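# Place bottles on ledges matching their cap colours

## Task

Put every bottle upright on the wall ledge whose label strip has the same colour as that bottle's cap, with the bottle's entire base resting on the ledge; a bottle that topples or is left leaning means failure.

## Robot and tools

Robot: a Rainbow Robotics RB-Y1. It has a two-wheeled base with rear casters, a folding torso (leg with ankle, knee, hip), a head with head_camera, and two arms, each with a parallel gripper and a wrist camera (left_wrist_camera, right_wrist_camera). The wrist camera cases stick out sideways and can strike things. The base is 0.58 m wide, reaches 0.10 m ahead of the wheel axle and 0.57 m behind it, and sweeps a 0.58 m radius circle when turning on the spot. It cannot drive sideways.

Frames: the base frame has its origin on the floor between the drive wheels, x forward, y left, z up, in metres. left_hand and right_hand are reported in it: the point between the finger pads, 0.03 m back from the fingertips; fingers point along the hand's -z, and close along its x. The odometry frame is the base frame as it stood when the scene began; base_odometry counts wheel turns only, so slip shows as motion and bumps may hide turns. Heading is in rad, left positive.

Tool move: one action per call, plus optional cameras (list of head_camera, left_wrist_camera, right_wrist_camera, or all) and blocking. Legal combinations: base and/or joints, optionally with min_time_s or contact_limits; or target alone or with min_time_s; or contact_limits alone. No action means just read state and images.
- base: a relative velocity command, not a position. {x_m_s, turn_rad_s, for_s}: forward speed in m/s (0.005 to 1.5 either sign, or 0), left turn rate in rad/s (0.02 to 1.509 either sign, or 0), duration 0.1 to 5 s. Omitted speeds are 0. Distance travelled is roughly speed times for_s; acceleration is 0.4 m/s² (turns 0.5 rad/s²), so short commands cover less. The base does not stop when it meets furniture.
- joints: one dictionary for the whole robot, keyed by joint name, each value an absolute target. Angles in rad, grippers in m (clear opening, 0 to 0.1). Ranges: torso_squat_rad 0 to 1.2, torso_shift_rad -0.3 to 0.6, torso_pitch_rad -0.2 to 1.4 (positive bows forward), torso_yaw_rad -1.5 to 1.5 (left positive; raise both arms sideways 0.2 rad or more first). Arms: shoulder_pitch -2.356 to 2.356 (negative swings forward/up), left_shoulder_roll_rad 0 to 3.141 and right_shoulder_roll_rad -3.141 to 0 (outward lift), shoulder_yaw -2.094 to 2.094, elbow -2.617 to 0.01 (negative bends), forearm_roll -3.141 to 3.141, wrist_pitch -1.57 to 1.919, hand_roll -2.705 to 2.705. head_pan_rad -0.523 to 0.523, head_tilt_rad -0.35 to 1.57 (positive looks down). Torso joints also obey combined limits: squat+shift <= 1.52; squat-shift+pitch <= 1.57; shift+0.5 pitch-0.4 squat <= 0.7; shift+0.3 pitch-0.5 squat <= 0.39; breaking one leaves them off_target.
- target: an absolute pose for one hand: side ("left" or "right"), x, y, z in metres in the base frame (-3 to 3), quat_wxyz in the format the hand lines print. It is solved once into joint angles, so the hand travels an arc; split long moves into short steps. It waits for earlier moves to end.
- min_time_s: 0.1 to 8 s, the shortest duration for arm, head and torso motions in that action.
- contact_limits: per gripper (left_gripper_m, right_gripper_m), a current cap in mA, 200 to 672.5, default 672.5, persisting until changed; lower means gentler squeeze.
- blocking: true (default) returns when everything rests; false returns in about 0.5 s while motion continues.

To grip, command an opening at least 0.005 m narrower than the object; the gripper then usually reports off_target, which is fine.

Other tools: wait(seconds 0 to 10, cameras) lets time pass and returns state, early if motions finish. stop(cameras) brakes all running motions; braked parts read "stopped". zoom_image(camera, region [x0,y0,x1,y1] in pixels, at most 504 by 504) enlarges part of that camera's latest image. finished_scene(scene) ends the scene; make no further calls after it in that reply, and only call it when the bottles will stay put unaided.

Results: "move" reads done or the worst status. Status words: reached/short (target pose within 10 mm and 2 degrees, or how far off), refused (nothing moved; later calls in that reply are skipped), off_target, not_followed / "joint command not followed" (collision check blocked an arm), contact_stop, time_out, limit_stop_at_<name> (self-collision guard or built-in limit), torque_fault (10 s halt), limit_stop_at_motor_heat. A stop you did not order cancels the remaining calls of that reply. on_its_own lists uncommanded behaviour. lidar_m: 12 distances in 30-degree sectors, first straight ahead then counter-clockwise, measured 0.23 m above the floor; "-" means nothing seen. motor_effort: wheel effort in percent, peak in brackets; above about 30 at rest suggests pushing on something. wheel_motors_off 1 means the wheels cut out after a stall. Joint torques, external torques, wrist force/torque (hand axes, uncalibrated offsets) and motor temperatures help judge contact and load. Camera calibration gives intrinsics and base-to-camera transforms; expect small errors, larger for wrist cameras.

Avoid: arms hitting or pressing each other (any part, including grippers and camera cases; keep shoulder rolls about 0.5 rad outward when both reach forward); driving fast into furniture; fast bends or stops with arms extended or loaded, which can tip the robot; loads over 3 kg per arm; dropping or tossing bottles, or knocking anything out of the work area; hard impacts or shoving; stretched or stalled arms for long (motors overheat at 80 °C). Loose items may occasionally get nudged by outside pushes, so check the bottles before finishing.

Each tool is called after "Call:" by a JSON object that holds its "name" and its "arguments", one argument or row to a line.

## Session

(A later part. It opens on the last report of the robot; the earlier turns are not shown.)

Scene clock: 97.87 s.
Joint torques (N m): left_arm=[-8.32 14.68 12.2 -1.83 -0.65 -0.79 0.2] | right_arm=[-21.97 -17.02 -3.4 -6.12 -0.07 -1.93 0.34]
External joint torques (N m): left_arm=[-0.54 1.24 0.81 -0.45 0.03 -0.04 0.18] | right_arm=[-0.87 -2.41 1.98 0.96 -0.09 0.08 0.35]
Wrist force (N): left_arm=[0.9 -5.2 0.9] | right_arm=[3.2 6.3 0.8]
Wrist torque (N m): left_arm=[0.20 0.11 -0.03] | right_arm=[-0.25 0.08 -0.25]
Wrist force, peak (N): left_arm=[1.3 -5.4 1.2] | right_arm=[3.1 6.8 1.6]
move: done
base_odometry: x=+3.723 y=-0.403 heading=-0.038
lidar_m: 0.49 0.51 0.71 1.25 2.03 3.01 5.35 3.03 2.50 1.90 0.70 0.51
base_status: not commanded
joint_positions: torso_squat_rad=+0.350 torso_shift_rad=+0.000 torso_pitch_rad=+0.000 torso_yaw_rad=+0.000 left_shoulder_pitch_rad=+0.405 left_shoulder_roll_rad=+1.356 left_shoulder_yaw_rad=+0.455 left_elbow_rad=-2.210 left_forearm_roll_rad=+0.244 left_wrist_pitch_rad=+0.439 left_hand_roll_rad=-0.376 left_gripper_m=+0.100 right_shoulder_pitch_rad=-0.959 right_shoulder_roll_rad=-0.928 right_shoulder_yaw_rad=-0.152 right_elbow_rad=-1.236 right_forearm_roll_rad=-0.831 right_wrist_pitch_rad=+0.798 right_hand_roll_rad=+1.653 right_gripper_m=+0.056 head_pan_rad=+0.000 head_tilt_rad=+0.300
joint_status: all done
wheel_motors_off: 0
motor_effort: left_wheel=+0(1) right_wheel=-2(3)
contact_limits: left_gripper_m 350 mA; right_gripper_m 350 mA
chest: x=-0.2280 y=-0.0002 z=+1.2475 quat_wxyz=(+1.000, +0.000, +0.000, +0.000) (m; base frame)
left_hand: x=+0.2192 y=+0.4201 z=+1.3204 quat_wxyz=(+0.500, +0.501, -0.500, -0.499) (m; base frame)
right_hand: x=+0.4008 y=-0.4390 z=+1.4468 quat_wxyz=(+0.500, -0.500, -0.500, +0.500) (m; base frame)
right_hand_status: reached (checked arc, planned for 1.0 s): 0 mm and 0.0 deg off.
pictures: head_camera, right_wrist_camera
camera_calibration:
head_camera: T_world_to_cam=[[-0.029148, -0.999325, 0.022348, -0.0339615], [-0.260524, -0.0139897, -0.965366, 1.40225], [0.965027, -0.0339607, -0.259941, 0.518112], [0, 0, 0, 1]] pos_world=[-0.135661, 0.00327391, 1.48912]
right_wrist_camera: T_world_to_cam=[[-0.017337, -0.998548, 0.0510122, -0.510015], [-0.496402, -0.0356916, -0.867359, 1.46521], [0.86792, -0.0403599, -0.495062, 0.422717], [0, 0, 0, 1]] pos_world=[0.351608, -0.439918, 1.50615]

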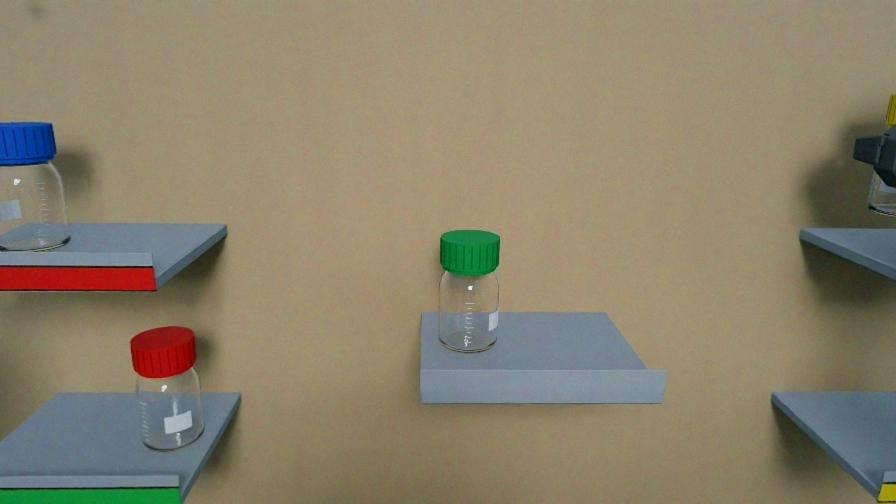

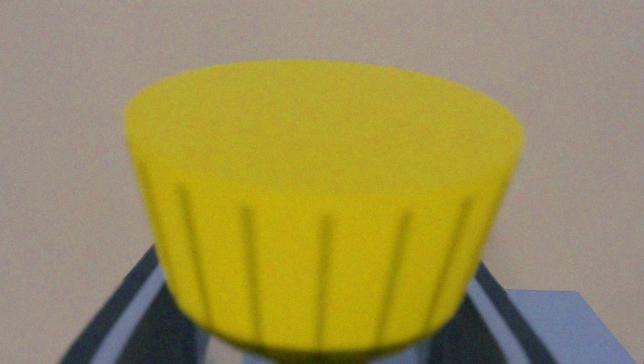

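Call:
{"name": "move", "arguments": {
  "target": {"side": "right", "x": 0.24, "y": -0.445, "z": 1.447, "quat_wxyz": [0.5, -0.5, -0.5, 0.5]},
  "min_time_s": 1.5
}}

Call:
{"name": "move", "arguments": {
  "target": {"side": "right", "x": 0.235, "y": -0.47, "z": 1.35, "quat_wxyz": [0.5, -0.5, -0.5, 0.5]},
  "min_time_s": 1
}}

Call:
{"name": "move", "arguments": {
  "target": {"side": "right", "x": 0.235, "y": -0.50, "z": 1.252, "quat_wxyz": [0.5, -0.5, -0.5, 0.5]},
  "min_time_s": 1,
  "cameras": ["head_camera", "right_wrist_camera"]
}}

Scene clock: 100.93 s.
Joint torques (N m): left_arm=[-7.91 14.37 12.33 -1.8 -0.67 -0.78 0.1] | right_arm=[-11.36 -19.82 -7.29 -3.05 0.31 -2.21 0.03]
External joint torques (N m): left_arm=[-0.13 0.93 0.95 -0.42 0.01 -0.03 0.09] | right_arm=[0.73 -2.58 -0.27 0.04 -0.16 -0.25 0.04]
Wrist force (N): left_arm=[1.0 -5.1 0.9] | right_arm=[2.6 5.9 0.6]
Wrist torque (N m): left_arm=[0.17 0.13 -0.03] | right_arm=[-0.23 0.03 0.01]
Wrist force, peak (N): left_arm=[1.1 -5.4 1.2] | right_arm=[3.3 7.5 1.0]
move: done
base_odometry: x=+3.723 y=-0.403 heading=-0.038
lidar_m: 0.49 0.51 0.70 1.26 2.05 3.01 5.35 3.03 2.50 1.89 0.69 0.51
base_status: not commanded
joint_positions: torso_squat_rad=+0.350 torso_shift_rad=+0.000 torso_pitch_rad=+0.000 torso_yaw_rad=+0.000 left_shoulder_pitch_rad=+0.405 left_shoulder_roll_rad=+1.356 left_shoulder_yaw_rad=+0.455 left_elbow_rad=-2.210 left_forearm_roll_rad=+0.244 left_wrist_pitch_rad=+0.439 left_hand_roll_rad=-0.376 left_gripper_m=+0.100 right_shoulder_pitch_rad=-0.359 right_shoulder_roll_rad=-1.095 right_shoulder_yaw_rad=-0.572 right_elbow_rad=-1.960 right_forearm_roll_rad=-0.967 right_wrist_pitch_rad=+1.035 right_hand_roll_rad=+1.352 right_gripper_m=+0.056 head_pan_rad=+0.000 head_tilt_rad=+0.300
joint_status: all done
wheel_motors_off: 0
motor_effort: left_wheel=+0(1) right_wheel=-2(3)
contact_limits: left_gripper_m 350 mA; right_gripper_m 350 mA
chest: x=-0.2280 y=-0.0002 z=+1.2475 quat_wxyz=(+1.000, +0.000, +0.000, +0.000) (m; base frame)
left_hand: x=+0.2192 y=+0.4202 z=+1.3204 quat_wxyz=(+0.500, +0.501, -0.500, -0.499) (m; base frame)
right_hand: x=+0.2402 y=-0.4451 z=+1.4470 quat_wxyz=(+0.500, -0.500, -0.500, +0.500) (m; base frame)
right_hand_status: reached (checked arc, planned for 1.5 s): 0 mm and 0.0 deg off.
pictures: none

Scene clock: 102.27 s.
Joint torques (N m): left_arm=[-7.42 14.98 12.01 -1.84 -0.54 -0.72 0.23] | right_arm=[-10.19 -17.98 -7.71 -5.45 -0.13 -2.2 0.02]
External joint torques (N m): left_arm=[0.36 1.54 0.62 -0.46 0.14 0.03 0.21] | right_arm=[0.34 -0.97 -0.74 -0.1 -0.24 -0.19 0.03]
Wrist force (N): left_arm=[1.1 -5.0 1.0] | right_arm=[2.5 6.9 0.2]
Wrist torque (N m): left_arm=[0.19 0.13 -0.03] | right_arm=[-0.35 0.02 -0.23]
Wrist force, peak (N): left_arm=[1.0 -5.6 1.1] | right_arm=[3.7 6.6 0.4]
move: done
base_odometry: x=+3.723 y=-0.403 heading=-0.038
lidar_m: 0.49 0.51 0.71 1.26 2.04 3.00 5.35 3.04 2.50 1.89 0.70 0.51
base_status: not commanded
joint_positions: torso_squat_rad=+0.350 torso_shift_rad=+0.000 torso_pitch_rad=+0.000 torso_yaw_rad=+0.000 left_shoulder_pitch_rad=+0.405 left_shoulder_roll_rad=+1.356 left_shoulder_yaw_rad=+0.455 left_elbow_rad=-2.210 left_forearm_roll_rad=+0.244 left_wrist_pitch_rad=+0.439 left_hand_roll_rad=-0.376 left_gripper_m=+0.100 right_shoulder_pitch_rad=-0.118 right_shoulder_roll_rad=-0.872 right_shoulder_yaw_rad=-0.635 right_elbow_rad=-1.992 right_forearm_roll_rad=-1.001 right_wrist_pitch_rad=+0.855 right_hand_roll_rad=+1.578 right_gripper_m=+0.056 head_pan_rad=+0.000 head_tilt_rad=+0.300
joint_status: all done
wheel_motors_off: 0
motor_effort: left_wheel=+0(1) right_wheel=-2(3)
contact_limits: left_gripper_m 350 mA; right_gripper_m 350 mA
chest: x=-0.2280 y=-0.0002 z=+1.2475 quat_wxyz=(+1.000, +0.000, +0.000, +0.000) (m; base frame)
left_hand: x=+0.2192 y=+0.4202 z=+1.3204 quat_wxyz=(+0.500, +0.501, -0.500, -0.499) (m; base frame)
right_hand: x=+0.2350 y=-0.4700 z=+1.3499 quat_wxyz=(+0.501, -0.500, -0.500, +0.500) (m; base frame)
right_hand_status: reached (checked arc, planned for 1.0 s): 0 mm and 0.1 deg off.
pictures: none

Scene clock: 103.60 s.
Joint torques (N m): left_arm=[-7.95 15.15 12.29 -1.65 -0.66 -0.7 0.19] | right_arm=[-9.25 -18.57 -5.49 -6.93 -0.39 -1.99 -0.11]
External joint torques (N m): left_arm=[-0.17 1.71 0.9 -0.27 0.03 0.04 0.18] | right_arm=[0.05 -1.87 1.84 0.43 -0.13 -0.12 -0.1]
Wrist force (N): left_arm=[0.9 -5.1 1.2] | right_arm=[2.7 5.7 0.6]
Wrist torque (N m): left_arm=[0.18 0.12 -0.05] | right_arm=[-0.19 -0.02 -0.23]
Wrist force, peak (N): left_arm=[1.1 -5.6 0.8] | right_arm=[3.6 6.8 0.9]
move: done
base_odometry: x=+3.723 y=-0.403 heading=-0.038
lidar_m: 0.48 0.51 0.70 1.25 2.04 3.00 5.35 3.04 2.50 1.89 0.70 0.51
base_status: not commanded
joint_positions: torso_squat_rad=+0.350 torso_shift_rad=+0.000 torso_pitch_rad=+0.000 torso_yaw_rad=+0.000 left_shoulder_pitch_rad=+0.405 left_shoulder_roll_rad=+1.356 left_shoulder_yaw_rad=+0.455 left_elbow_rad=-2.210 left_forearm_roll_rad=+0.244 left_wrist_pitch_rad=+0.439 left_hand_roll_rad=-0.376 left_gripper_m=+0.100 right_shoulder_pitch_rad=+0.036 right_shoulder_roll_rad=-0.742 right_shoulder_yaw_rad=-0.586 right_elbow_rad=-1.851 right_forearm_roll_rad=-1.201 right_wrist_pitch_rad=+0.614 right_hand_roll_rad=+1.939 right_gripper_m=+0.056 head_pan_rad=+0.000 head_tilt_rad=+0.300
joint_status: all done
wheel_motors_off: 0
motor_effort: left_wheel=+1(1) right_wheel=-2(3)
contact_limits: left_gripper_m 350 mA; right_gripper_m 350 mA
chest: x=-0.2280 y=-0.0002 z=+1.2475 quat_wxyz=(+1.000, +0.000, +0.000, +0.000) (m; base frame)
left_hand: x=+0.2192 y=+0.4202 z=+1.3204 quat_wxyz=(+0.500, +0.501, -0.500, -0.499) (m; base frame)
right_hand: x=+0.2347 y=-0.5006 z=+1.2523 quat_wxyz=(+0.503, -0.501, -0.498, +0.498) (m; base frame)
right_hand_status: reached (checked arc, planned for 1.0 s): 1 mm and 0.5 deg off.
pictures: head_camera, right_wrist_camera
camera_calibration:
head_camera: T_world_to_cam=[[-0.029148, -0.999325, 0.022348, -0.0339615], [-0.260524, -0.0139897, -0.965366, 1.40225], [0.965027, -0.0339607, -0.259941, 0.518112], [0, 0, 0, 1]] pos_world=[-0.135661, 0.00327391, 1.48912]
right_wrist_camera: T_world_to_cam=[[-0.0256744, -0.998432, 0.0497424, -0.560841], [-0.498201, -0.0303598, -0.86653, 1.21395], [0.866681, -0.0470294, -0.496641, 0.467192], [0, 0, 0, 1]] pos_world=[0.185485, -0.501135, 1.31185]

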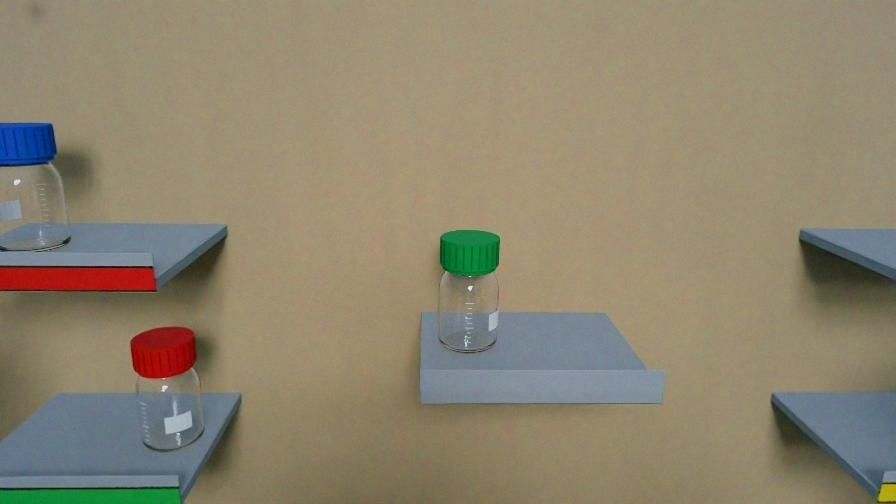

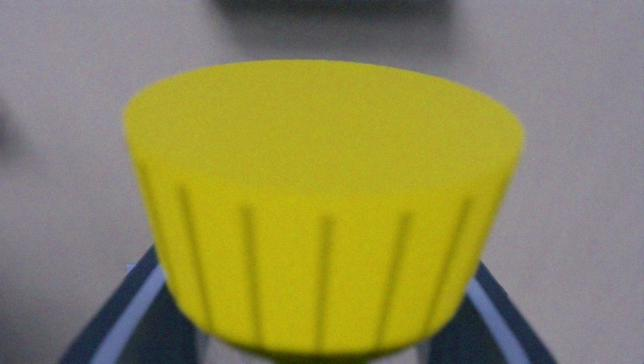

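Call:
{"name": "move", "arguments": {
  "target": {"side": "right", "x": 0.31, "y": -0.505, "z": 1.253, "quat_wxyz": [0.5, -0.5, -0.5, 0.5]},
  "min_time_s": 0.8
}}

Call:
{"name": "move", "arguments": {
  "target": {"side": "right", "x": 0.385, "y": -0.505, "z": 1.253, "quat_wxyz": [0.5, -0.5, -0.5, 0.5]},
  "min_time_s": 1,
  "cameras": ["head_camera", "right_wrist_camera"]
}}

Scene clock: 105.70 s.
Joint torques (N m): left_arm=[-7.94 14.91 12.06 -1.51 -0.63 -0.67 0.15] | right_arm=[-13.82 -20.31 -5.11 -7.69 -0.34 -1.87 0.04]
External joint torques (N m): left_arm=[-0.16 1.47 0.68 -0.13 0.06 0.08 0.13] | right_arm=[0.1 -2.44 1.77 0.42 -0.02 -0.08 0.05]
Wrist force (N): left_arm=[1.1 -5.1 0.8] | right_arm=[2.5 6.1 0.5]
Wrist torque (N m): left_arm=[0.19 0.14 -0.02] | right_arm=[-0.29 -0.03 -0.22]
Wrist force, peak (N): left_arm=[1.2 -5.4 1.1] | right_arm=[2.6 7.5 0.9]
move: done
base_odometry: x=+3.723 y=-0.403 heading=-0.038
lidar_m: 0.49 0.51 0.70 1.25 2.04 3.00 5.36 3.04 2.49 1.89 0.70 0.51
base_status: not commanded
joint_positions: torso_squat_rad=+0.350 torso_shift_rad=+0.000 torso_pitch_rad=+0.000 torso_yaw_rad=+0.000 left_shoulder_pitch_rad=+0.405 left_shoulder_roll_rad=+1.356 left_shoulder_yaw_rad=+0.455 left_elbow_rad=-2.210 left_forearm_roll_rad=+0.244 left_wrist_pitch_rad=+0.439 left_hand_roll_rad=-0.376 left_gripper_m=+0.100 right_shoulder_pitch_rad=-0.234 right_shoulder_roll_rad=-0.790 right_shoulder_yaw_rad=-0.430 right_elbow_rad=-1.542 right_forearm_roll_rad=-1.209 right_wrist_pitch_rad=+0.557 right_hand_roll_rad=+2.046 right_gripper_m=+0.056 head_pan_rad=+0.000 head_tilt_rad=+0.300
joint_status: all done
wheel_motors_off: 0
motor_effort: left_wheel=+1(1) right_wheel=-1(4)
contact_limits: left_gripper_m 350 mA; right_gripper_m 350 mA
chest: x=-0.2280 y=-0.0002 z=+1.2475 quat_wxyz=(+1.000, +0.000, +0.000, +0.000) (m; base frame)
left_hand: x=+0.2192 y=+0.4201 z=+1.3204 quat_wxyz=(+0.500, +0.501, -0.500, -0.499) (m; base frame)
right_hand: x=+0.3097 y=-0.5051 z=+1.2529 quat_wxyz=(+0.501, -0.500, -0.499, +0.500) (m; base frame)
right_hand_status: reached (checked arc, planned for 0.8 s): 0 mm and 0.1 deg off.
pictures: none

Scene clock: 107.03 s.
Joint torques (N m): left_arm=[-8.15 14.93 12.39 -1.75 -0.62 -0.86 0.05] | right_arm=[-20.99 -20.65 -4 -9.93 -0.76 -2.14 -0.05]
External joint torques (N m): left_arm=[-0.37 1.48 1.01 -0.37 0.07 -0.11 0.04] | right_arm=[-2.37 -2.94 1.38 -0.89 -0.3 -0.6 -0.05]
Wrist force (N): left_arm=[1.0 -5.0 0.8] | right_arm=[2.9 11.2 -0.8]
Wrist torque (N m): left_arm=[0.18 0.13 -0.03] | right_arm=[-0.49 0.04 -0.32]
Wrist force, peak (N): left_arm=[0.9 -5.4 1.2] | right_arm=[3.1 12.6 1.3]
move: done
base_odometry: x=+3.723 y=-0.403 heading=-0.038
lidar_m: 0.49 0.51 0.71 1.25 2.04 3.00 5.35 3.03 2.50 1.89 0.69 0.51
base_status: not commanded
joint_positions: torso_squat_rad=+0.350 torso_shift_rad=+0.000 torso_pitch_rad=+0.000 torso_yaw_rad=+0.000 left_shoulder_pitch_rad=+0.405 left_shoulder_roll_rad=+1.356 left_shoulder_yaw_rad=+0.455 left_elbow_rad=-2.210 left_forearm_roll_rad=+0.244 left_wrist_pitch_rad=+0.439 left_hand_roll_rad=-0.376 left_gripper_m=+0.100 right_shoulder_pitch_rad=-0.545 right_shoulder_roll_rad=-0.783 right_shoulder_yaw_rad=-0.303 right_elbow_rad=-1.149 right_forearm_roll_rad=-1.293 right_wrist_pitch_rad=+0.497 right_hand_roll_rad=+2.268 right_gripper_m=+0.056 head_pan_rad=+0.000 head_tilt_rad=+0.300
joint_status: all done
wheel_motors_off: 0
motor_effort: left_wheel=+1(2) right_wheel=-2(3)
contact_limits: left_gripper_m 350 mA; right_gripper_m 350 mA
chest: x=-0.2280 y=-0.0002 z=+1.2475 quat_wxyz=(+1.000, +0.000, +0.000, +0.000) (m; base frame)
left_hand: x=+0.2192 y=+0.4201 z=+1.3204 quat_wxyz=(+0.500, +0.501, -0.500, -0.499) (m; base frame)
right_hand: x=+0.3841 y=-0.5049 z=+1.2526 quat_wxyz=(+0.504, -0.501, -0.497, +0.498) (m; base frame)
right_hand_status: reached (checked arc, planned for 1.0 s): 1 mm and 0.6 deg off.
pictures: head_camera, right_wrist_camera
camera_calibration:
head_camera: T_world_to_cam=[[-0.0291465, -0.999325, 0.0223531, -0.0339689], [-0.260524, -0.013995, -0.965366, 1.40225], [0.965027, -0.0339606, -0.259941, 0.518112], [0, 0, 0, 1]] pos_world=[-0.135661, 0.00327392, 1.48912]
right_wrist_camera: T_world_to_cam=[[-0.0257556, -0.998426, 0.0498284, -0.561396], [-0.50073, -0.0302563, -0.865074, 1.28768], [0.86522, -0.0472311, -0.499163, 0.341231], [0, 0, 0, 1]] pos_world=[0.335079, -0.505435, 1.31224]

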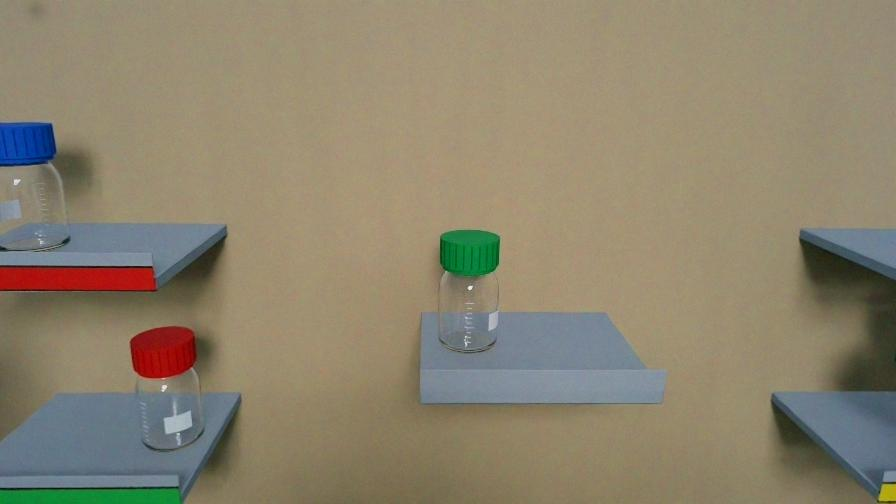

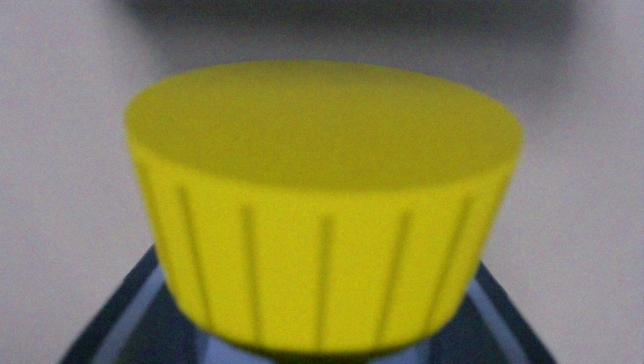

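Call:
{"name": "move", "arguments": {
  "target": {"side": "right", "x": 0.384, "y": -0.505, "z": 1.235, "quat_wxyz": [0.5, -0.5, -0.5, 0.5]},
  "min_time_s": 1,
  "cameras": ["right_wrist_camera"]
}}

Scene clock: 109.33 s.
Joint torques (N m): left_arm=[-7.93 14.49 12.36 -1.62 -0.59 -0.64 0.18] | right_arm=[-17.09 -18.24 -7.18 -8.49 -0.71 -1.79 0.2]
External joint torques (N m): left_arm=[-0.16 1.05 0.98 -0.24 0.1 0.1 0.16] | right_arm=[1.45 -0.63 -1.96 0.71 -0.21 -0.36 0.2]
Wrist force (N): left_arm=[0.9 -5.1 0.9] | right_arm=[3.2 6.7 0.9]
Wrist torque (N m): left_arm=[0.20 0.10 -0.04] | right_arm=[-0.33 0.06 -0.26]
Wrist force, peak (N): left_arm=[1.0 -5.3 1.2] | right_arm=[3.0 11.9 1.4]
move: done
base_odometry: x=+3.723 y=-0.403 heading=-0.038
lidar_m: 0.48 0.51 0.70 1.25 2.04 3.00 5.35 3.04 2.49 1.89 0.70 0.51
base_status: not commanded
joint_positions: torso_squat_rad=+0.350 torso_shift_rad=+0.000 torso_pitch_rad=+0.000 torso_yaw_rad=+0.000 left_shoulder_pitch_rad=+0.405 left_shoulder_roll_rad=+1.356 left_shoulder_yaw_rad=+0.455 left_elbow_rad=-2.210 left_forearm_roll_rad=+0.244 left_wrist_pitch_rad=+0.439 left_hand_roll_rad=-0.376 left_gripper_m=+0.100 right_shoulder_pitch_rad=-0.529 right_shoulder_roll_rad=-0.760 right_shoulder_yaw_rad=-0.309 right_elbow_rad=-1.126 right_forearm_roll_rad=-1.352 right_wrist_pitch_rad=+0.480 right_hand_roll_rad=+2.354 right_gripper_m=+0.056 head_pan_rad=+0.000 head_tilt_rad=+0.300
joint_status: all done
wheel_motors_off: 0
motor_effort: left_wheel=+1(1) right_wheel=-2(4)
contact_limits: left_gripper_m 350 mA; right_gripper_m 350 mA
chest: x=-0.2280 y=-0.0002 z=+1.2475 quat_wxyz=(+1.000, +0.000, +0.000, +0.000) (m; base frame)
left_hand: x=+0.2192 y=+0.4201 z=+1.3204 quat_wxyz=(+0.500, +0.501, -0.500, -0.499) (m; base frame)
right_hand: x=+0.3837 y=-0.5050 z=+1.2351 quat_wxyz=(+0.504, -0.500, -0.497, +0.499) (m; base frame)
right_hand_status: reached (checked arc, planned for 1.0 s): 0 mm and 0.6 deg off.
pictures: right_wrist_camera
camera_calibration:
right_wrist_camera: T_world_to_cam=[[-0.0251326, -0.99841, 0.0504499, -0.56164], [-0.50163, -0.0310573, -0.864525, 1.27152], [0.864717, -0.0470349, -0.500052, 0.334256], [0, 0, 0, 1]] pos_world=[0.334679, -0.505535, 1.29474]

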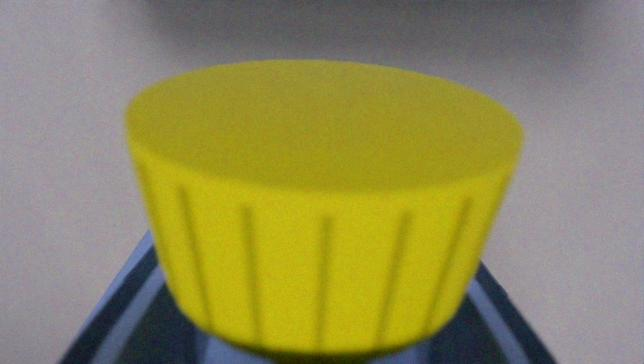

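Call:
{"name": "move", "arguments": {
  "target": {"side": "right", "x": 0.385, "y": -0.505, "z": 1.226, "quat_wxyz": [0.5, -0.5, -0.5, 0.5]},
  "min_time_s": 1
}}

Call:
{"name": "move", "arguments": {
  "target": {"side": "right", "x": 0.385, "y": -0.505, "z": 1.222, "quat_wxyz": [0.5, -0.5, -0.5, 0.5]},
  "min_time_s": 1,
  "cameras": ["right_wrist_camera"]
}}

Scene clock: 112.47 s.
Joint torques (N m): left_arm=[-8.12 14.87 12.21 -1.61 -0.65 -0.75 0.05] | right_arm=[-19.45 -18.34 -6.15 -8.54 -0.78 -1.69 0.26]
External joint torques (N m): left_arm=[-0.35 1.43 0.82 -0.23 0.04 0 0.04] | right_arm=[-0.85 -0.82 -1.12 0.79 -0.23 -0.37 0.27]
Wrist force (N): left_arm=[0.9 -5.1 1.2] | right_arm=[2.9 6.0 0.5]
Wrist torque (N m): left_arm=[0.19 0.11 -0.03] | right_arm=[-0.25 -0.02 -0.22]
Wrist force, peak (N): left_arm=[1.2 -5.4 1.1] | right_arm=[3.0 7.5 0.8]
move: done
base_odometry: x=+3.723 y=-0.403 heading=-0.038
lidar_m: 0.48 0.51 0.70 1.25 2.04 3.00 5.35 3.04 2.50 1.89 0.70 0.52
base_status: not commanded
joint_positions: torso_squat_rad=+0.350 torso_shift_rad=+0.000 torso_pitch_rad=+0.000 torso_yaw_rad=+0.000 left_shoulder_pitch_rad=+0.405 left_shoulder_roll_rad=+1.356 left_shoulder_yaw_rad=+0.455 left_elbow_rad=-2.210 left_forearm_roll_rad=+0.244 left_wrist_pitch_rad=+0.439 left_hand_roll_rad=-0.376 left_gripper_m=+0.100 right_shoulder_pitch_rad=-0.530 right_shoulder_roll_rad=-0.745 right_shoulder_yaw_rad=-0.315 right_elbow_rad=-1.099 right_forearm_roll_rad=-1.403 right_wrist_pitch_rad=+0.475 right_hand_roll_rad=+2.428 right_gripper_m=+0.056 head_pan_rad=+0.000 head_tilt_rad=+0.300
joint_status: all done
wheel_motors_off: 0
motor_effort: left_wheel=+1(1) right_wheel=-2(4)
contact_limits: left_gripper_m 350 mA; right_gripper_m 350 mA
chest: x=-0.2280 y=-0.0002 z=+1.2475 quat_wxyz=(+1.000, +0.000, +0.000, +0.000) (m; base frame)
left_hand: x=+0.2192 y=+0.4201 z=+1.3204 quat_wxyz=(+0.500, +0.501, -0.500, -0.499) (m; base frame)
right_hand: x=+0.3847 y=-0.5049 z=+1.2257 quat_wxyz=(+0.502, -0.500, -0.498, +0.500) (m; base frame)
right_hand_status: reached (checked arc, planned for 1.0 s): 0 mm and 0.4 deg off.
pictures: none

Scene clock: 113.80 s.
Joint torques (N m): left_arm=[-7.88 14.8 12.06 -1.54 -0.81 -0.88 0.1] | right_arm=[-19.63 -18.09 -5.9 -8.45 -0.79 -1.04 0.22]
External joint torques (N m): left_arm=[-0.1 1.36 0.67 -0.16 -0.12 -0.14 0.08] | right_arm=[-1.01 -0.59 -1 0.94 -0.2 0.2 0.23]
Wrist force (N): left_arm=[0.8 -5.0 0.9] | right_arm=[2.2 6.7 0.2]
Wrist torque (N m): left_arm=[0.18 0.09 -0.01] | right_arm=[-0.36 -0.07 -0.25]
Wrist force, peak (N): left_arm=[1.0 -5.4 1.1] | right_arm=[3.0 7.3 0.9]
move: done
base_odometry: x=+3.723 y=-0.403 heading=-0.038
lidar_m: 0.48 0.51 0.70 1.26 2.04 3.00 5.35 3.03 2.50 1.90 0.70 0.51
base_status: not commanded
joint_positions: torso_squat_rad=+0.350 torso_shift_rad=+0.000 torso_pitch_rad=+0.000 torso_yaw_rad=+0.000 left_shoulder_pitch_rad=+0.405 left_shoulder_roll_rad=+1.356 left_shoulder_yaw_rad=+0.455 left_elbow_rad=-2.210 left_forearm_roll_rad=+0.244 left_wrist_pitch_rad=+0.439 left_hand_roll_rad=-0.376 left_gripper_m=+0.100 right_shoulder_pitch_rad=-0.531 right_shoulder_roll_rad=-0.737 right_shoulder_yaw_rad=-0.322 right_elbow_rad=-1.084 right_forearm_roll_rad=-1.433 right_wrist_pitch_rad=+0.477 right_hand_roll_rad=+2.471 right_gripper_m=+0.056 head_pan_rad=+0.000 head_tilt_rad=+0.300
joint_status: all done
wheel_motors_off: 0
motor_effort: left_wheel=+1(1) right_wheel=-1(3)
contact_limits: left_gripper_m 350 mA; right_gripper_m 350 mA
chest: x=-0.2280 y=-0.0002 z=+1.2475 quat_wxyz=(+1.000, +0.000, +0.000, +0.000) (m; base frame)
left_hand: x=+0.2192 y=+0.4201 z=+1.3204 quat_wxyz=(+0.500, +0.501, -0.500, -0.499) (m; base frame)
right_hand: x=+0.3849 y=-0.5050 z=+1.2217 quat_wxyz=(+0.501, -0.500, -0.499, +0.500) (m; base frame)
right_hand_status: reached (checked arc, planned for 1.0 s): 0 mm and 0.2 deg off.
pictures: right_wrist_camera
camera_calibration:
right_wrist_camera: T_world_to_cam=[[-0.018588, -0.99849, 0.0516998, -0.565058], [-0.498158, -0.0355845, -0.866356, 1.25925], [0.866887, -0.0418585, -0.496744, 0.324265], [0, 0, 0, 1]] pos_world=[0.335702, -0.505822, 1.28125]

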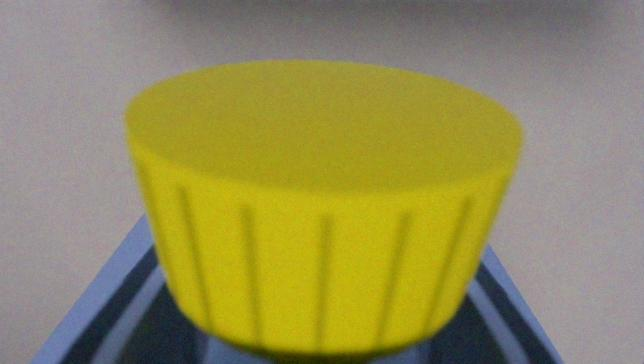

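Call:
{"name": "move", "arguments": {
  "target": {"side": "right", "x": 0.385, "y": -0.505, "z": 1.219, "quat_wxyz": [0.5, -0.5, -0.5, 0.5]},
  "min_time_s": 0.6
}}

Call:
{"name": "move", "arguments": {
  "target": {"side": "right", "x": 0.385, "y": -0.505, "z": 1.216, "quat_wxyz": [0.5, -0.5, -0.5, 0.5]},
  "min_time_s": 0.6
}}

Scene clock: 115.07 s.
Joint torques (N m): left_arm=[-8.06 14.75 12.32 -1.62 -0.54 -0.8 0.21] | right_arm=[-15.81 -15.82 -4.55 -5.95 -0.41 -0.78 0.12]
External joint torques (N m): left_arm=[-0.28 1.3 0.93 -0.25 0.15 -0.06 0.2] | right_arm=[2.83 1.65 0.27 3.49 0.19 0.43 0.13]
Wrist force (N): left_arm=[1.4 -5.0 1.1] | right_arm=[3.5 -0.8 2.5]
Wrist torque (N m): left_arm=[0.18 0.17 -0.02] | right_arm=[-0.27 0.05 -0.08]
Wrist force, peak (N): left_arm=[1.2 -5.4 1.2] | right_arm=[3.7 6.7 0.7]
move: done
base_odometry: x=+3.723 y=-0.403 heading=-0.038
lidar_m: 0.49 0.51 0.71 1.26 2.04 3.00 5.35 3.03 2.49 1.89 0.69 0.51
base_status: not commanded
joint_positions: torso_squat_rad=+0.350 torso_shift_rad=+0.000 torso_pitch_rad=+0.000 torso_yaw_rad=+0.000 left_shoulder_pitch_rad=+0.405 left_shoulder_roll_rad=+1.356 left_shoulder_yaw_rad=+0.455 left_elbow_rad=-2.210 left_forearm_roll_rad=+0.244 left_wrist_pitch_rad=+0.439 left_hand_roll_rad=-0.376 left_gripper_m=+0.100 right_shoulder_pitch_rad=-0.532 right_shoulder_roll_rad=-0.732 right_shoulder_yaw_rad=-0.327 right_elbow_rad=-1.077 right_forearm_roll_rad=-1.448 right_wrist_pitch_rad=+0.477 right_hand_roll_rad=+2.496 right_gripper_m=+0.056 head_pan_rad=+0.000 head_tilt_rad=+0.300
joint_status: all done
wheel_motors_off: 0
motor_effort: left_wheel=+1(1) right_wheel=-1(4)
contact_limits: left_gripper_m 350 mA; right_gripper_m 350 mA
chest: x=-0.2280 y=-0.0002 z=+1.2475 quat_wxyz=(+1.000, +0.000, +0.000, +0.000) (m; base frame)
left_hand: x=+0.2192 y=+0.4202 z=+1.3204 quat_wxyz=(+0.500, +0.501, -0.500, -0.499) (m; base frame)
right_hand: x=+0.3849 y=-0.5050 z=+1.2199 quat_wxyz=(+0.500, -0.501, -0.500, +0.500) (m; base frame)
right_hand_status: reached (checked arc, planned for 0.6 s): 1 mm and 0.1 deg off.
pictures: none

Scene clock: 116.00 s.
Joint torques (N m): left_arm=[-8.08 14.81 12.16 -1.71 -0.62 -0.79 0.11] | right_arm=[-11.58 -12.2 -2.42 -2.72 0.04 0.42 -0.06]
External joint torques (N m): left_arm=[-0.3 1.37 0.78 -0.33 0.07 -0.05 0.1] | right_arm=[7.07 5.24 2.33 6.75 0.65 1.6 -0.05]
Wrist force (N): left_arm=[0.8 -4.9 1.1] | right_arm=[3.2 -9.3 2.2]
Wrist torque (N m): left_arm=[0.18 0.10 -0.02] | right_arm=[-0.17 0.09 0.04]
Wrist force, peak (N): left_arm=[1.2 -5.5 1.1] | right_arm=[3.2 -9.5 2.3]
move: done
base_odometry: x=+3.723 y=-0.403 heading=-0.038
lidar_m: 0.49 0.51 0.70 1.25 2.03 3.00 5.36 3.03 2.50 1.89 0.69 0.51
base_status: not commanded
joint_positions: torso_squat_rad=+0.350 torso_shift_rad=+0.000 torso_pitch_rad=+0.000 torso_yaw_rad=+0.000 left_shoulder_pitch_rad=+0.405 left_shoulder_roll_rad=+1.356 left_shoulder_yaw_rad=+0.455 left_elbow_rad=-2.210 left_forearm_roll_rad=+0.244 left_wrist_pitch_rad=+0.439 left_hand_roll_rad=-0.376 left_gripper_m=+0.100 right_shoulder_pitch_rad=-0.533 right_shoulder_roll_rad=-0.728 right_shoulder_yaw_rad=-0.331 right_elbow_rad=-1.071 right_forearm_roll_rad=-1.461 right_wrist_pitch_rad=+0.476 right_hand_roll_rad=+2.516 right_gripper_m=+0.056 head_pan_rad=+0.000 head_tilt_rad=+0.300
joint_status: all done
wheel_motors_off: 0
motor_effort: left_wheel=+1(1) right_wheel=-1(3)
contact_limits: left_gripper_m 350 mA; right_gripper_m 350 mA
chest: x=-0.2282 y=-0.0001 z=+1.2475 quat_wxyz=(+1.000, +0.000, +0.000, +0.000) (m; base frame)
left_hand: x=+0.2190 y=+0.4203 z=+1.3204 quat_wxyz=(+0.500, +0.501, -0.500, -0.499) (m; base frame)
right_hand: x=+0.3849 y=-0.5051 z=+1.2186 quat_wxyz=(+0.499, -0.501, -0.500, +0.500) (m; base frame)
right_hand_status: reached (checked arc, planned for 0.6 s): 3 mm and 0.2 deg off.
pictures: none

Call:
{"name": "move", "arguments": {
  "target": {"side": "right", "x": 0.385, "y": -0.505, "z": 1.22, "quat_wxyz": [0.5, -0.5, -0.5, 0.5]},
  "min_time_s": 0.4
}}

Call:
{"name": "move", "arguments": {
  "joints": {"right_gripper_m": 0.1},
  "cameras": ["right_wrist_camera", "head_camera"]
}}

Scene clock: 117.13 s.
Joint torques (N m): left_arm=[-8.07 15.25 12.06 -1.67 -0.56 -0.71 0.13] | right_arm=[-16.7 -18.52 -1.98 -7.09 -0.19 -0.73 -0.29]
External joint torques (N m): left_arm=[-0.29 1.81 0.67 -0.29 0.13 0.04 0.11] | right_arm=[1.95 -1.04 2.83 2.35 0.42 0.47 -0.28]
Wrist force (N): left_arm=[1.4 -4.9 1.1] | right_arm=[3.4 3.2 1.6]
Wrist torque (N m): left_arm=[0.17 0.17 -0.03] | right_arm=[-0.28 0.01 0.01]
Wrist force, peak (N): left_arm=[1.2 -5.4 1.1] | right_arm=[3.1 -9.6 2.7]
move: done
base_odometry: x=+3.723 y=-0.403 heading=-0.038
lidar_m: 0.49 0.50 0.70 1.26 2.04 3.00 5.35 3.03 2.50 1.89 0.70 0.50
base_status: not commanded
joint_positions: torso_squat_rad=+0.350 torso_shift_rad=+0.000 torso_pitch_rad=+0.000 torso_yaw_rad=+0.000 left_shoulder_pitch_rad=+0.405 left_shoulder_roll_rad=+1.356 left_shoulder_yaw_rad=+0.455 left_elbow_rad=-2.210 left_forearm_roll_rad=+0.244 left_wrist_pitch_rad=+0.439 left_hand_roll_rad=-0.376 left_gripper_m=+0.100 right_shoulder_pitch_rad=-0.534 right_shoulder_roll_rad=-0.733 right_shoulder_yaw_rad=-0.328 right_elbow_rad=-1.074 right_forearm_roll_rad=-1.452 right_wrist_pitch_rad=+0.478 right_hand_roll_rad=+2.499 right_gripper_m=+0.056 head_pan_rad=+0.000 head_tilt_rad=+0.300
joint_status: all done
wheel_motors_off: 0
motor_effort: left_wheel=+1(2) right_wheel=-2(3)
contact_limits: left_gripper_m 350 mA; right_gripper_m 350 mA
chest: x=-0.2282 y=-0.0001 z=+1.2475 quat_wxyz=(+1.000, +0.000, +0.000, +0.000) (m; base frame)
left_hand: x=+0.2190 y=+0.4203 z=+1.3204 quat_wxyz=(+0.500, +0.501, -0.500, -0.499) (m; base frame)
right_hand: x=+0.3850 y=-0.5051 z=+1.2205 quat_wxyz=(+0.500, -0.500, -0.500, +0.500) (m; base frame)
right_hand_status: reached (checked arc, planned for 0.4 s): 1 mm and 0.1 deg off.
pictures: none

Scene clock: 118.13 s.
Joint torques (N m): left_arm=[-8.2 15.08 12.42 -1.67 -0.65 -0.82 0.12] | right_arm=[-16.38 -18.2 -1.86 -7.92 -0.45 -0.83 -0.15]
External joint torques (N m): left_arm=[-0.42 1.63 1.03 -0.3 0.03 -0.08 0.11] | right_arm=[2.28 -0.73 2.94 1.52 0.16 0.38 -0.14]
Wrist force (N): left_arm=[1.2 -5.3 1.0] | right_arm=[2.6 4.8 0.6]
Wrist torque (N m): left_arm=[0.20 0.16 -0.04] | right_arm=[-0.28 -0.01 -0.05]
Wrist force, peak (N): left_arm=[1.1 -5.4 1.1] | right_arm=[3.0 6.0 1.4]
move: done
base_odometry: x=+3.723 y=-0.403 heading=-0.038
lidar_m: 0.48 0.51 0.70 1.25 2.04 3.00 5.35 3.02 2.50 1.89 0.70 0.51
base_status: not commanded
joint_positions: torso_squat_rad=+0.350 torso_shift_rad=+0.000 torso_pitch_rad=+0.000 torso_yaw_rad=+0.000 left_shoulder_pitch_rad=+0.405 left_shoulder_roll_rad=+1.356 left_shoulder_yaw_rad=+0.455 left_elbow_rad=-2.210 left_forearm_roll_rad=+0.244 left_wrist_pitch_rad=+0.439 left_hand_roll_rad=-0.376 left_gripper_m=+0.100 right_shoulder_pitch_rad=-0.534 right_shoulder_roll_rad=-0.733 right_shoulder_yaw_rad=-0.328 right_elbow_rad=-1.074 right_forearm_roll_rad=-1.452 right_wrist_pitch_rad=+0.478 right_hand_roll_rad=+2.499 right_gripper_m=+0.100 head_pan_rad=+0.000 head_tilt_rad=+0.300
joint_status: all done
wheel_motors_off: 0
motor_effort: left_wheel=+1(1) right_wheel=-3(3)
contact_limits: left_gripper_m 350 mA; right_gripper_m 350 mA
chest: x=-0.2281 y=-0.0002 z=+1.2475 quat_wxyz=(+1.000, +0.000, +0.000, +0.000) (m; base frame)
left_hand: x=+0.2190 y=+0.4202 z=+1.3204 quat_wxyz=(+0.500, +0.501, -0.500, -0.499) (m; base frame)
right_hand: x=+0.3850 y=-0.5052 z=+1.2204 quat_wxyz=(+0.500, -0.500, -0.500, +0.500) (m; base frame)
pictures: head_camera, right_wrist_camera
camera_calibration:
head_camera: T_world_to_cam=[[-0.0291292, -0.999324, 0.0224375, -0.0339979], [-0.26013, -0.0140949, -0.965471, 1.40241], [0.965134, -0.0339601, -0.259543, 0.517732], [0, 0, 0, 1]] pos_world=[-0.135862, 0.00337415, 1.48912]
right_wrist_camera: T_world_to_cam=[[-0.0168388, -0.998538, 0.0513693, -0.565459], [-0.495386, -0.0362955, -0.867915, 1.25857], [0.86851, -0.0400622, -0.49405, 0.32037], [0, 0, 0, 1]] pos_world=[0.335711, -0.506117, 1.27966]

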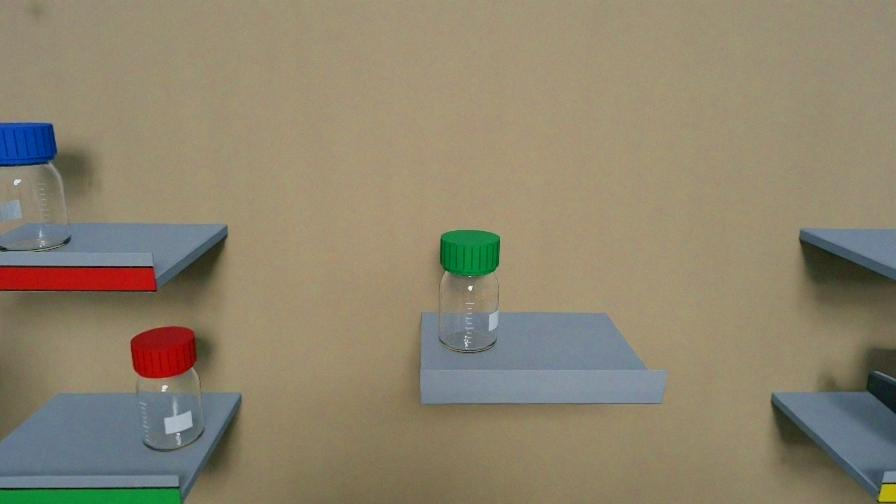

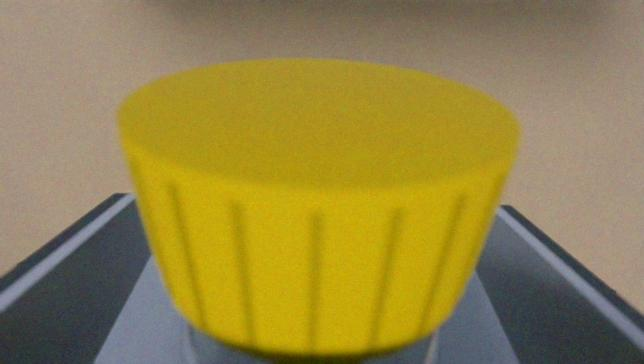

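Call:
{"name": "move", "arguments": {
  "target": {"side": "right", "x": 0.31, "y": -0.505, "z": 1.221, "quat_wxyz": [0.5, -0.5, -0.5, 0.5]},
  "min_time_s": 0.8
}}

Call:
{"name": "move", "arguments": {
  "target": {"side": "right", "x": 0.23, "y": -0.48, "z": 1.24, "quat_wxyz": [0.5, -0.5, -0.5, 0.5]},
  "min_time_s": 0.8,
  "cameras": ["right_wrist_camera"]
}}

Scene clock: 119.87 s.
Joint torques (N m): left_arm=[-8.06 14.81 12.31 -1.5 -0.68 -0.84 0.1] | right_arm=[-12.96 -19.06 -6.54 -7.67 -0.39 -1.62 0.19]
External joint torques (N m): left_arm=[-0.29 1.37 0.92 -0.12 0 -0.1 0.08] | right_arm=[0.79 -1.42 0.28 0.79 0.03 -0.03 0.2]
Wrist force (N): left_arm=[1.0 -5.1 1.1] | right_arm=[2.5 5.2 0.9]
Wrist torque (N m): left_arm=[0.19 0.12 -0.04] | right_arm=[-0.37 -0.01 -0.06]
Wrist force, peak (N): left_arm=[1.0 -5.5 1.1] | right_arm=[2.9 5.9 0.6]
move: done
base_odometry: x=+3.723 y=-0.403 heading=-0.038
lidar_m: 0.48 0.51 0.70 1.26 2.04 3.01 5.35 3.04 2.49 1.89 0.70 0.51
base_status: not commanded
joint_positions: torso_squat_rad=+0.350 torso_shift_rad=+0.000 torso_pitch_rad=+0.000 torso_yaw_rad=+0.000 left_shoulder_pitch_rad=+0.405 left_shoulder_roll_rad=+1.356 left_shoulder_yaw_rad=+0.455 left_elbow_rad=-2.210 left_forearm_roll_rad=+0.244 left_wrist_pitch_rad=+0.439 left_hand_roll_rad=-0.376 left_gripper_m=+0.100 right_shoulder_pitch_rad=-0.207 right_shoulder_roll_rad=-0.754 right_shoulder_yaw_rad=-0.406 right_elbow_rad=-1.485 right_forearm_roll_rad=-1.352 right_wrist_pitch_rad=+0.494 right_hand_roll_rad=+2.228 right_gripper_m=+0.100 head_pan_rad=+0.000 head_tilt_rad=+0.300
joint_status: all done
wheel_motors_off: 0
motor_effort: left_wheel=+1(2) right_wheel=-3(3)
contact_limits: left_gripper_m 350 mA; right_gripper_m 350 mA
chest: x=-0.2281 y=-0.0002 z=+1.2475 quat_wxyz=(+1.000, +0.000, +0.000, +0.000) (m; base frame)
left_hand: x=+0.2191 y=+0.4202 z=+1.3204 quat_wxyz=(+0.500, +0.501, -0.500, -0.499) (m; base frame)
right_hand: x=+0.3102 y=-0.5049 z=+1.2213 quat_wxyz=(+0.496, -0.500, -0.504, +0.501) (m; base frame)
right_hand_status: reached (checked arc, planned for 0.8 s): 0 mm and 0.6 deg off.
pictures: none

Scene clock: 121.00 s.
Joint torques (N m): left_arm=[-8.11 14.81 12.33 -1.6 -0.57 -0.82 0.17] | right_arm=[-7.99 -15.86 -7.34 -6.64 -0.35 -1.83 0.13]
External joint torques (N m): left_arm=[-0.33 1.36 0.94 -0.22 0.11 -0.07 0.16] | right_arm=[0.75 -0.13 0.21 0.71 -0.17 0.07 0.14]
Wrist force (N): left_arm=[1.2 -5.1 0.9] | right_arm=[3.2 4.8 0.6]
Wrist torque (N m): left_arm=[0.19 0.13 -0.03] | right_arm=[-0.30 0.10 -0.05]
Wrist force, peak (N): left_arm=[1.2 -5.4 1.1] | right_arm=[3.4 5.8 0.9]
move: done
base_odometry: x=+3.723 y=-0.403 heading=-0.038
lidar_m: 0.48 0.51 0.70 1.25 2.04 3.00 5.35 3.03 2.50 1.89 0.70 0.51
base_status: not commanded
joint_positions: torso_squat_rad=+0.350 torso_shift_rad=+0.000 torso_pitch_rad=+0.000 torso_yaw_rad=+0.000 left_shoulder_pitch_rad=+0.405 left_shoulder_roll_rad=+1.356 left_shoulder_yaw_rad=+0.455 left_elbow_rad=-2.210 left_forearm_roll_rad=+0.244 left_wrist_pitch_rad=+0.439 left_hand_roll_rad=-0.376 left_gripper_m=+0.100 right_shoulder_pitch_rad=+0.089 right_shoulder_roll_rad=-0.722 right_shoulder_yaw_rad=-0.541 right_elbow_rad=-1.914 right_forearm_roll_rad=-1.162 right_wrist_pitch_rad=+0.558 right_hand_roll_rad=+1.899 right_gripper_m=+0.100 head_pan_rad=+0.000 head_tilt_rad=+0.300
joint_status: all done
wheel_motors_off: 0
motor_effort: left_wheel=+1(2) right_wheel=-2(4)
contact_limits: left_gripper_m 350 mA; right_gripper_m 350 mA
chest: x=-0.2281 y=-0.0002 z=+1.2475 quat_wxyz=(+1.000, +0.000, +0.000, +0.000) (m; base frame)
left_hand: x=+0.2191 y=+0.4201 z=+1.3204 quat_wxyz=(+0.500, +0.501, -0.500, -0.499) (m; base frame)
right_hand: x=+0.2302 y=-0.4805 z=+1.2402 quat_wxyz=(+0.498, -0.500, -0.502, +0.500) (m; base frame)
right_hand_status: reached (checked arc, planned for 0.8 s): 1 mm and 0.3 deg off.
pictures: right_wrist_camera
camera_calibration:
right_wrist_camera: T_world_to_cam=[[-0.0132426, -0.998547, 0.0522285, -0.546281], [-0.493362, -0.0389073, -0.868953, 1.19952], [0.869723, -0.0372748, -0.49213, 0.464329], [0, 0, 0, 1]] pos_world=[0.180724, -0.48151, 1.29936]

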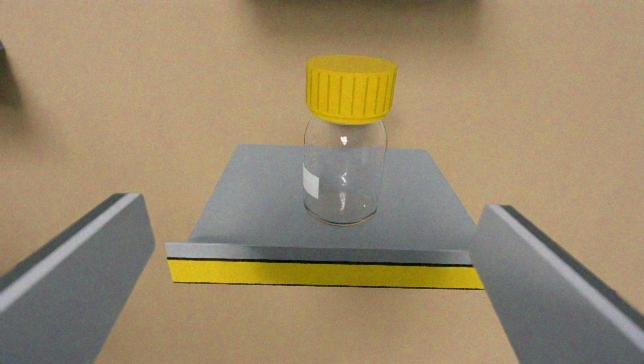

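Call:
{"name": "move", "arguments": {
  "target": {"side": "left", "x": 0.24, "y": 0.355, "z": 1.405, "quat_wxyz": [0.5, 0.5, -0.5, -0.5]},
  "min_time_s": 1.5,
  "cameras": ["left_wrist_camera"]
}}

Call:
{"name": "move", "arguments": {
  "target": {"side": "left", "x": 0.30, "y": 0.355, "z": 1.408, "quat_wxyz": [0.5, 0.5, -0.5, -0.5]},
  "min_time_s": 1,
  "cameras": ["left_wrist_camera"]
}}

Scene clock: 128.63 s.
Joint torques (N m): left_arm=[-10.99 14.51 8.92 1.86 -1 -0.27 0.51] | right_arm=[-8.33 -16.07 -7.74 -6.5 -0.4 -1.66 0.07]
External joint torques (N m): left_arm=[-1.03 1.73 -2.11 -0.72 0.18 0 0.5] | right_arm=[0.41 -0.35 -0.19 0.84 -0.22 0.24 0.08]
Wrist force (N): left_arm=[1.2 -5.3 1.1] | right_arm=[3.0 4.5 0.9]
Wrist torque (N m): left_arm=[0.22 0.14 -0.15] | right_arm=[-0.26 0.07 -0.04]
Wrist force, peak (N): left_arm=[0.9 -5.6 1.4] | right_arm=[3.5 6.0 1.5]
move: done
base_odometry: x=+3.723 y=-0.403 heading=-0.038
lidar_m: 0.49 0.51 0.71 1.25 2.04 3.00 5.35 3.04 2.50 1.89 0.70 0.50
base_status: not commanded
joint_positions: torso_squat_rad=+0.350 torso_shift_rad=+0.000 torso_pitch_rad=+0.000 torso_yaw_rad=+0.000 left_shoulder_pitch_rad=+0.178 left_shoulder_roll_rad=+1.720 left_shoulder_yaw_rad=+0.403 left_elbow_rad=-2.257 left_forearm_roll_rad=+0.368 left_wrist_pitch_rad=+0.683 left_hand_roll_rad=-0.130 left_gripper_m=+0.100 right_shoulder_pitch_rad=+0.089 right_shoulder_roll_rad=-0.722 right_shoulder_yaw_rad=-0.541 right_elbow_rad=-1.914 right_forearm_roll_rad=-1.162 right_wrist_pitch_rad=+0.558 right_hand_roll_rad=+1.899 right_gripper_m=+0.100 head_pan_rad=+0.000 head_tilt_rad=+0.300
joint_status: all done
wheel_motors_off: 0
motor_effort: left_wheel=+1(2) right_wheel=-3(3)
contact_limits: left_gripper_m 350 mA; right_gripper_m 350 mA
chest: x=-0.2281 y=-0.0002 z=+1.2475 quat_wxyz=(+1.000, +0.000, +0.000, +0.000) (m; base frame)
left_hand: x=+0.2397 y=+0.3552 z=+1.4054 quat_wxyz=(+0.500, +0.500, -0.500, -0.501) (m; base frame)
left_hand_status: reached (checked arc, planned for 1.5 s): 1 mm and 0.1 deg off.
right_hand: x=+0.2302 y=-0.4805 z=+1.2402 quat_wxyz=(+0.498, -0.500, -0.502, +0.500) (m; base frame)
pictures: left_wrist_camera
camera_calibration:
left_wrist_camera: T_world_to_cam=[[-0.0374707, -0.999282, -0.00564456, 0.370809], [-0.467452, 0.0225202, -0.883732, 1.37332], [0.883224, -0.0304755, -0.46796, 0.531034], [0, 0, 0, 1]] pos_world=[0.186833, 0.355799, 1.46424]

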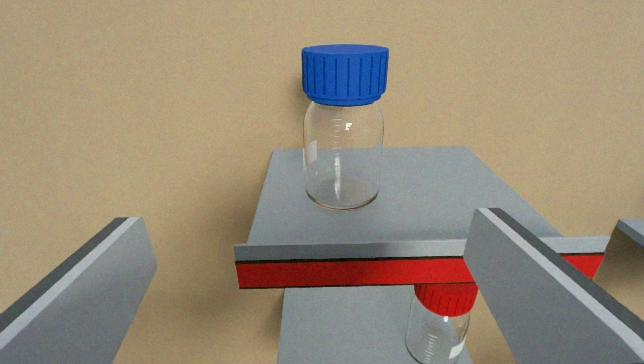

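Scene clock: 129.97 s.
Joint torques (N m): left_arm=[-14.33 9.64 11.27 6.3 -0.77 1.11 0.06] | right_arm=[-7.98 -16.73 -7.33 -6.27 -0.33 -1.78 0.11]
External joint torques (N m): left_arm=[-0.99 1.24 1.06 0.62 0.08 -0.11 0.05] | right_arm=[0.76 -1 0.22 1.07 -0.15 0.12 0.12]
Wrist force (N): left_arm=[1.0 -5.2 1.3] | right_arm=[2.3 5.0 0.5]
Wrist torque (N m): left_arm=[0.22 0.12 -0.16] | right_arm=[-0.34 -0.01 -0.04]
Wrist force, peak (N): left_arm=[1.2 -5.7 1.1] | right_arm=[3.4 6.1 0.3]
move: done
base_odometry: x=+3.723 y=-0.403 heading=-0.038
lidar_m: 0.49 0.51 0.71 1.25 2.04 3.00 5.36 3.04 2.49 1.89 0.70 0.51
base_status: not commanded
joint_positions: torso_squat_rad=+0.350 torso_shift_rad=+0.000 torso_pitch_rad=+0.000 torso_yaw_rad=+0.000 left_shoulder_pitch_rad=+0.484 left_shoulder_roll_rad=+2.193 left_shoulder_yaw_rad=+0.438 left_elbow_rad=-2.017 left_forearm_roll_rad=-0.053 left_wrist_pitch_rad=+0.571 left_hand_roll_rad=+0.641 left_gripper_m=+0.100 right_shoulder_pitch_rad=+0.089 right_shoulder_roll_rad=-0.722 right_shoulder_yaw_rad=-0.541 right_elbow_rad=-1.914 right_forearm_roll_rad=-1.162 right_wrist_pitch_rad=+0.558 right_hand_roll_rad=+1.899 right_gripper_m=+0.100 head_pan_rad=+0.000 head_tilt_rad=+0.300
joint_status: all done
wheel_motors_off: 0
motor_effort: left_wheel=+1(2) right_wheel=-2(3)
contact_limits: left_gripper_m 350 mA; right_gripper_m 350 mA
chest: x=-0.2281 y=-0.0002 z=+1.2475 quat_wxyz=(+1.000, +0.000, +0.000, +0.000) (m; base frame)
left_hand: x=+0.2998 y=+0.3548 z=+1.4081 quat_wxyz=(+0.500, +0.499, -0.499, -0.501) (m; base frame)
left_hand_status: reached (checked arc, planned for 1.0 s): 0 mm and 0.1 deg off.
right_hand: x=+0.2302 y=-0.4805 z=+1.2401 quat_wxyz=(+0.498, -0.500, -0.502, +0.500) (m; base frame)
pictures: left_wrist_camera
camera_calibration:
left_wrist_camera: T_world_to_cam=[[-0.0365329, -0.99932, -0.00506406, 0.371613], [-0.46908, 0.0216226, -0.882891, 1.40347], [0.8824, -0.0298792, -0.469551, 0.481407], [0, 0, 0, 1]] pos_world=[0.247124, 0.355397, 1.46704]

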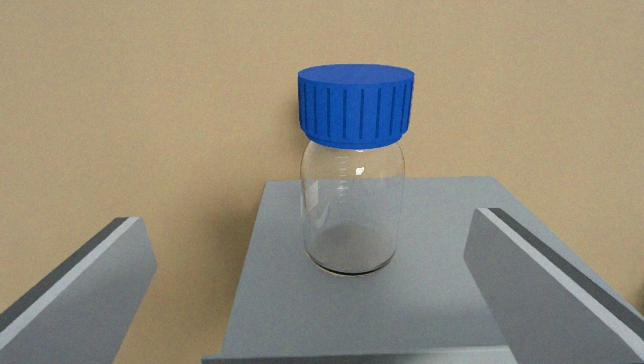

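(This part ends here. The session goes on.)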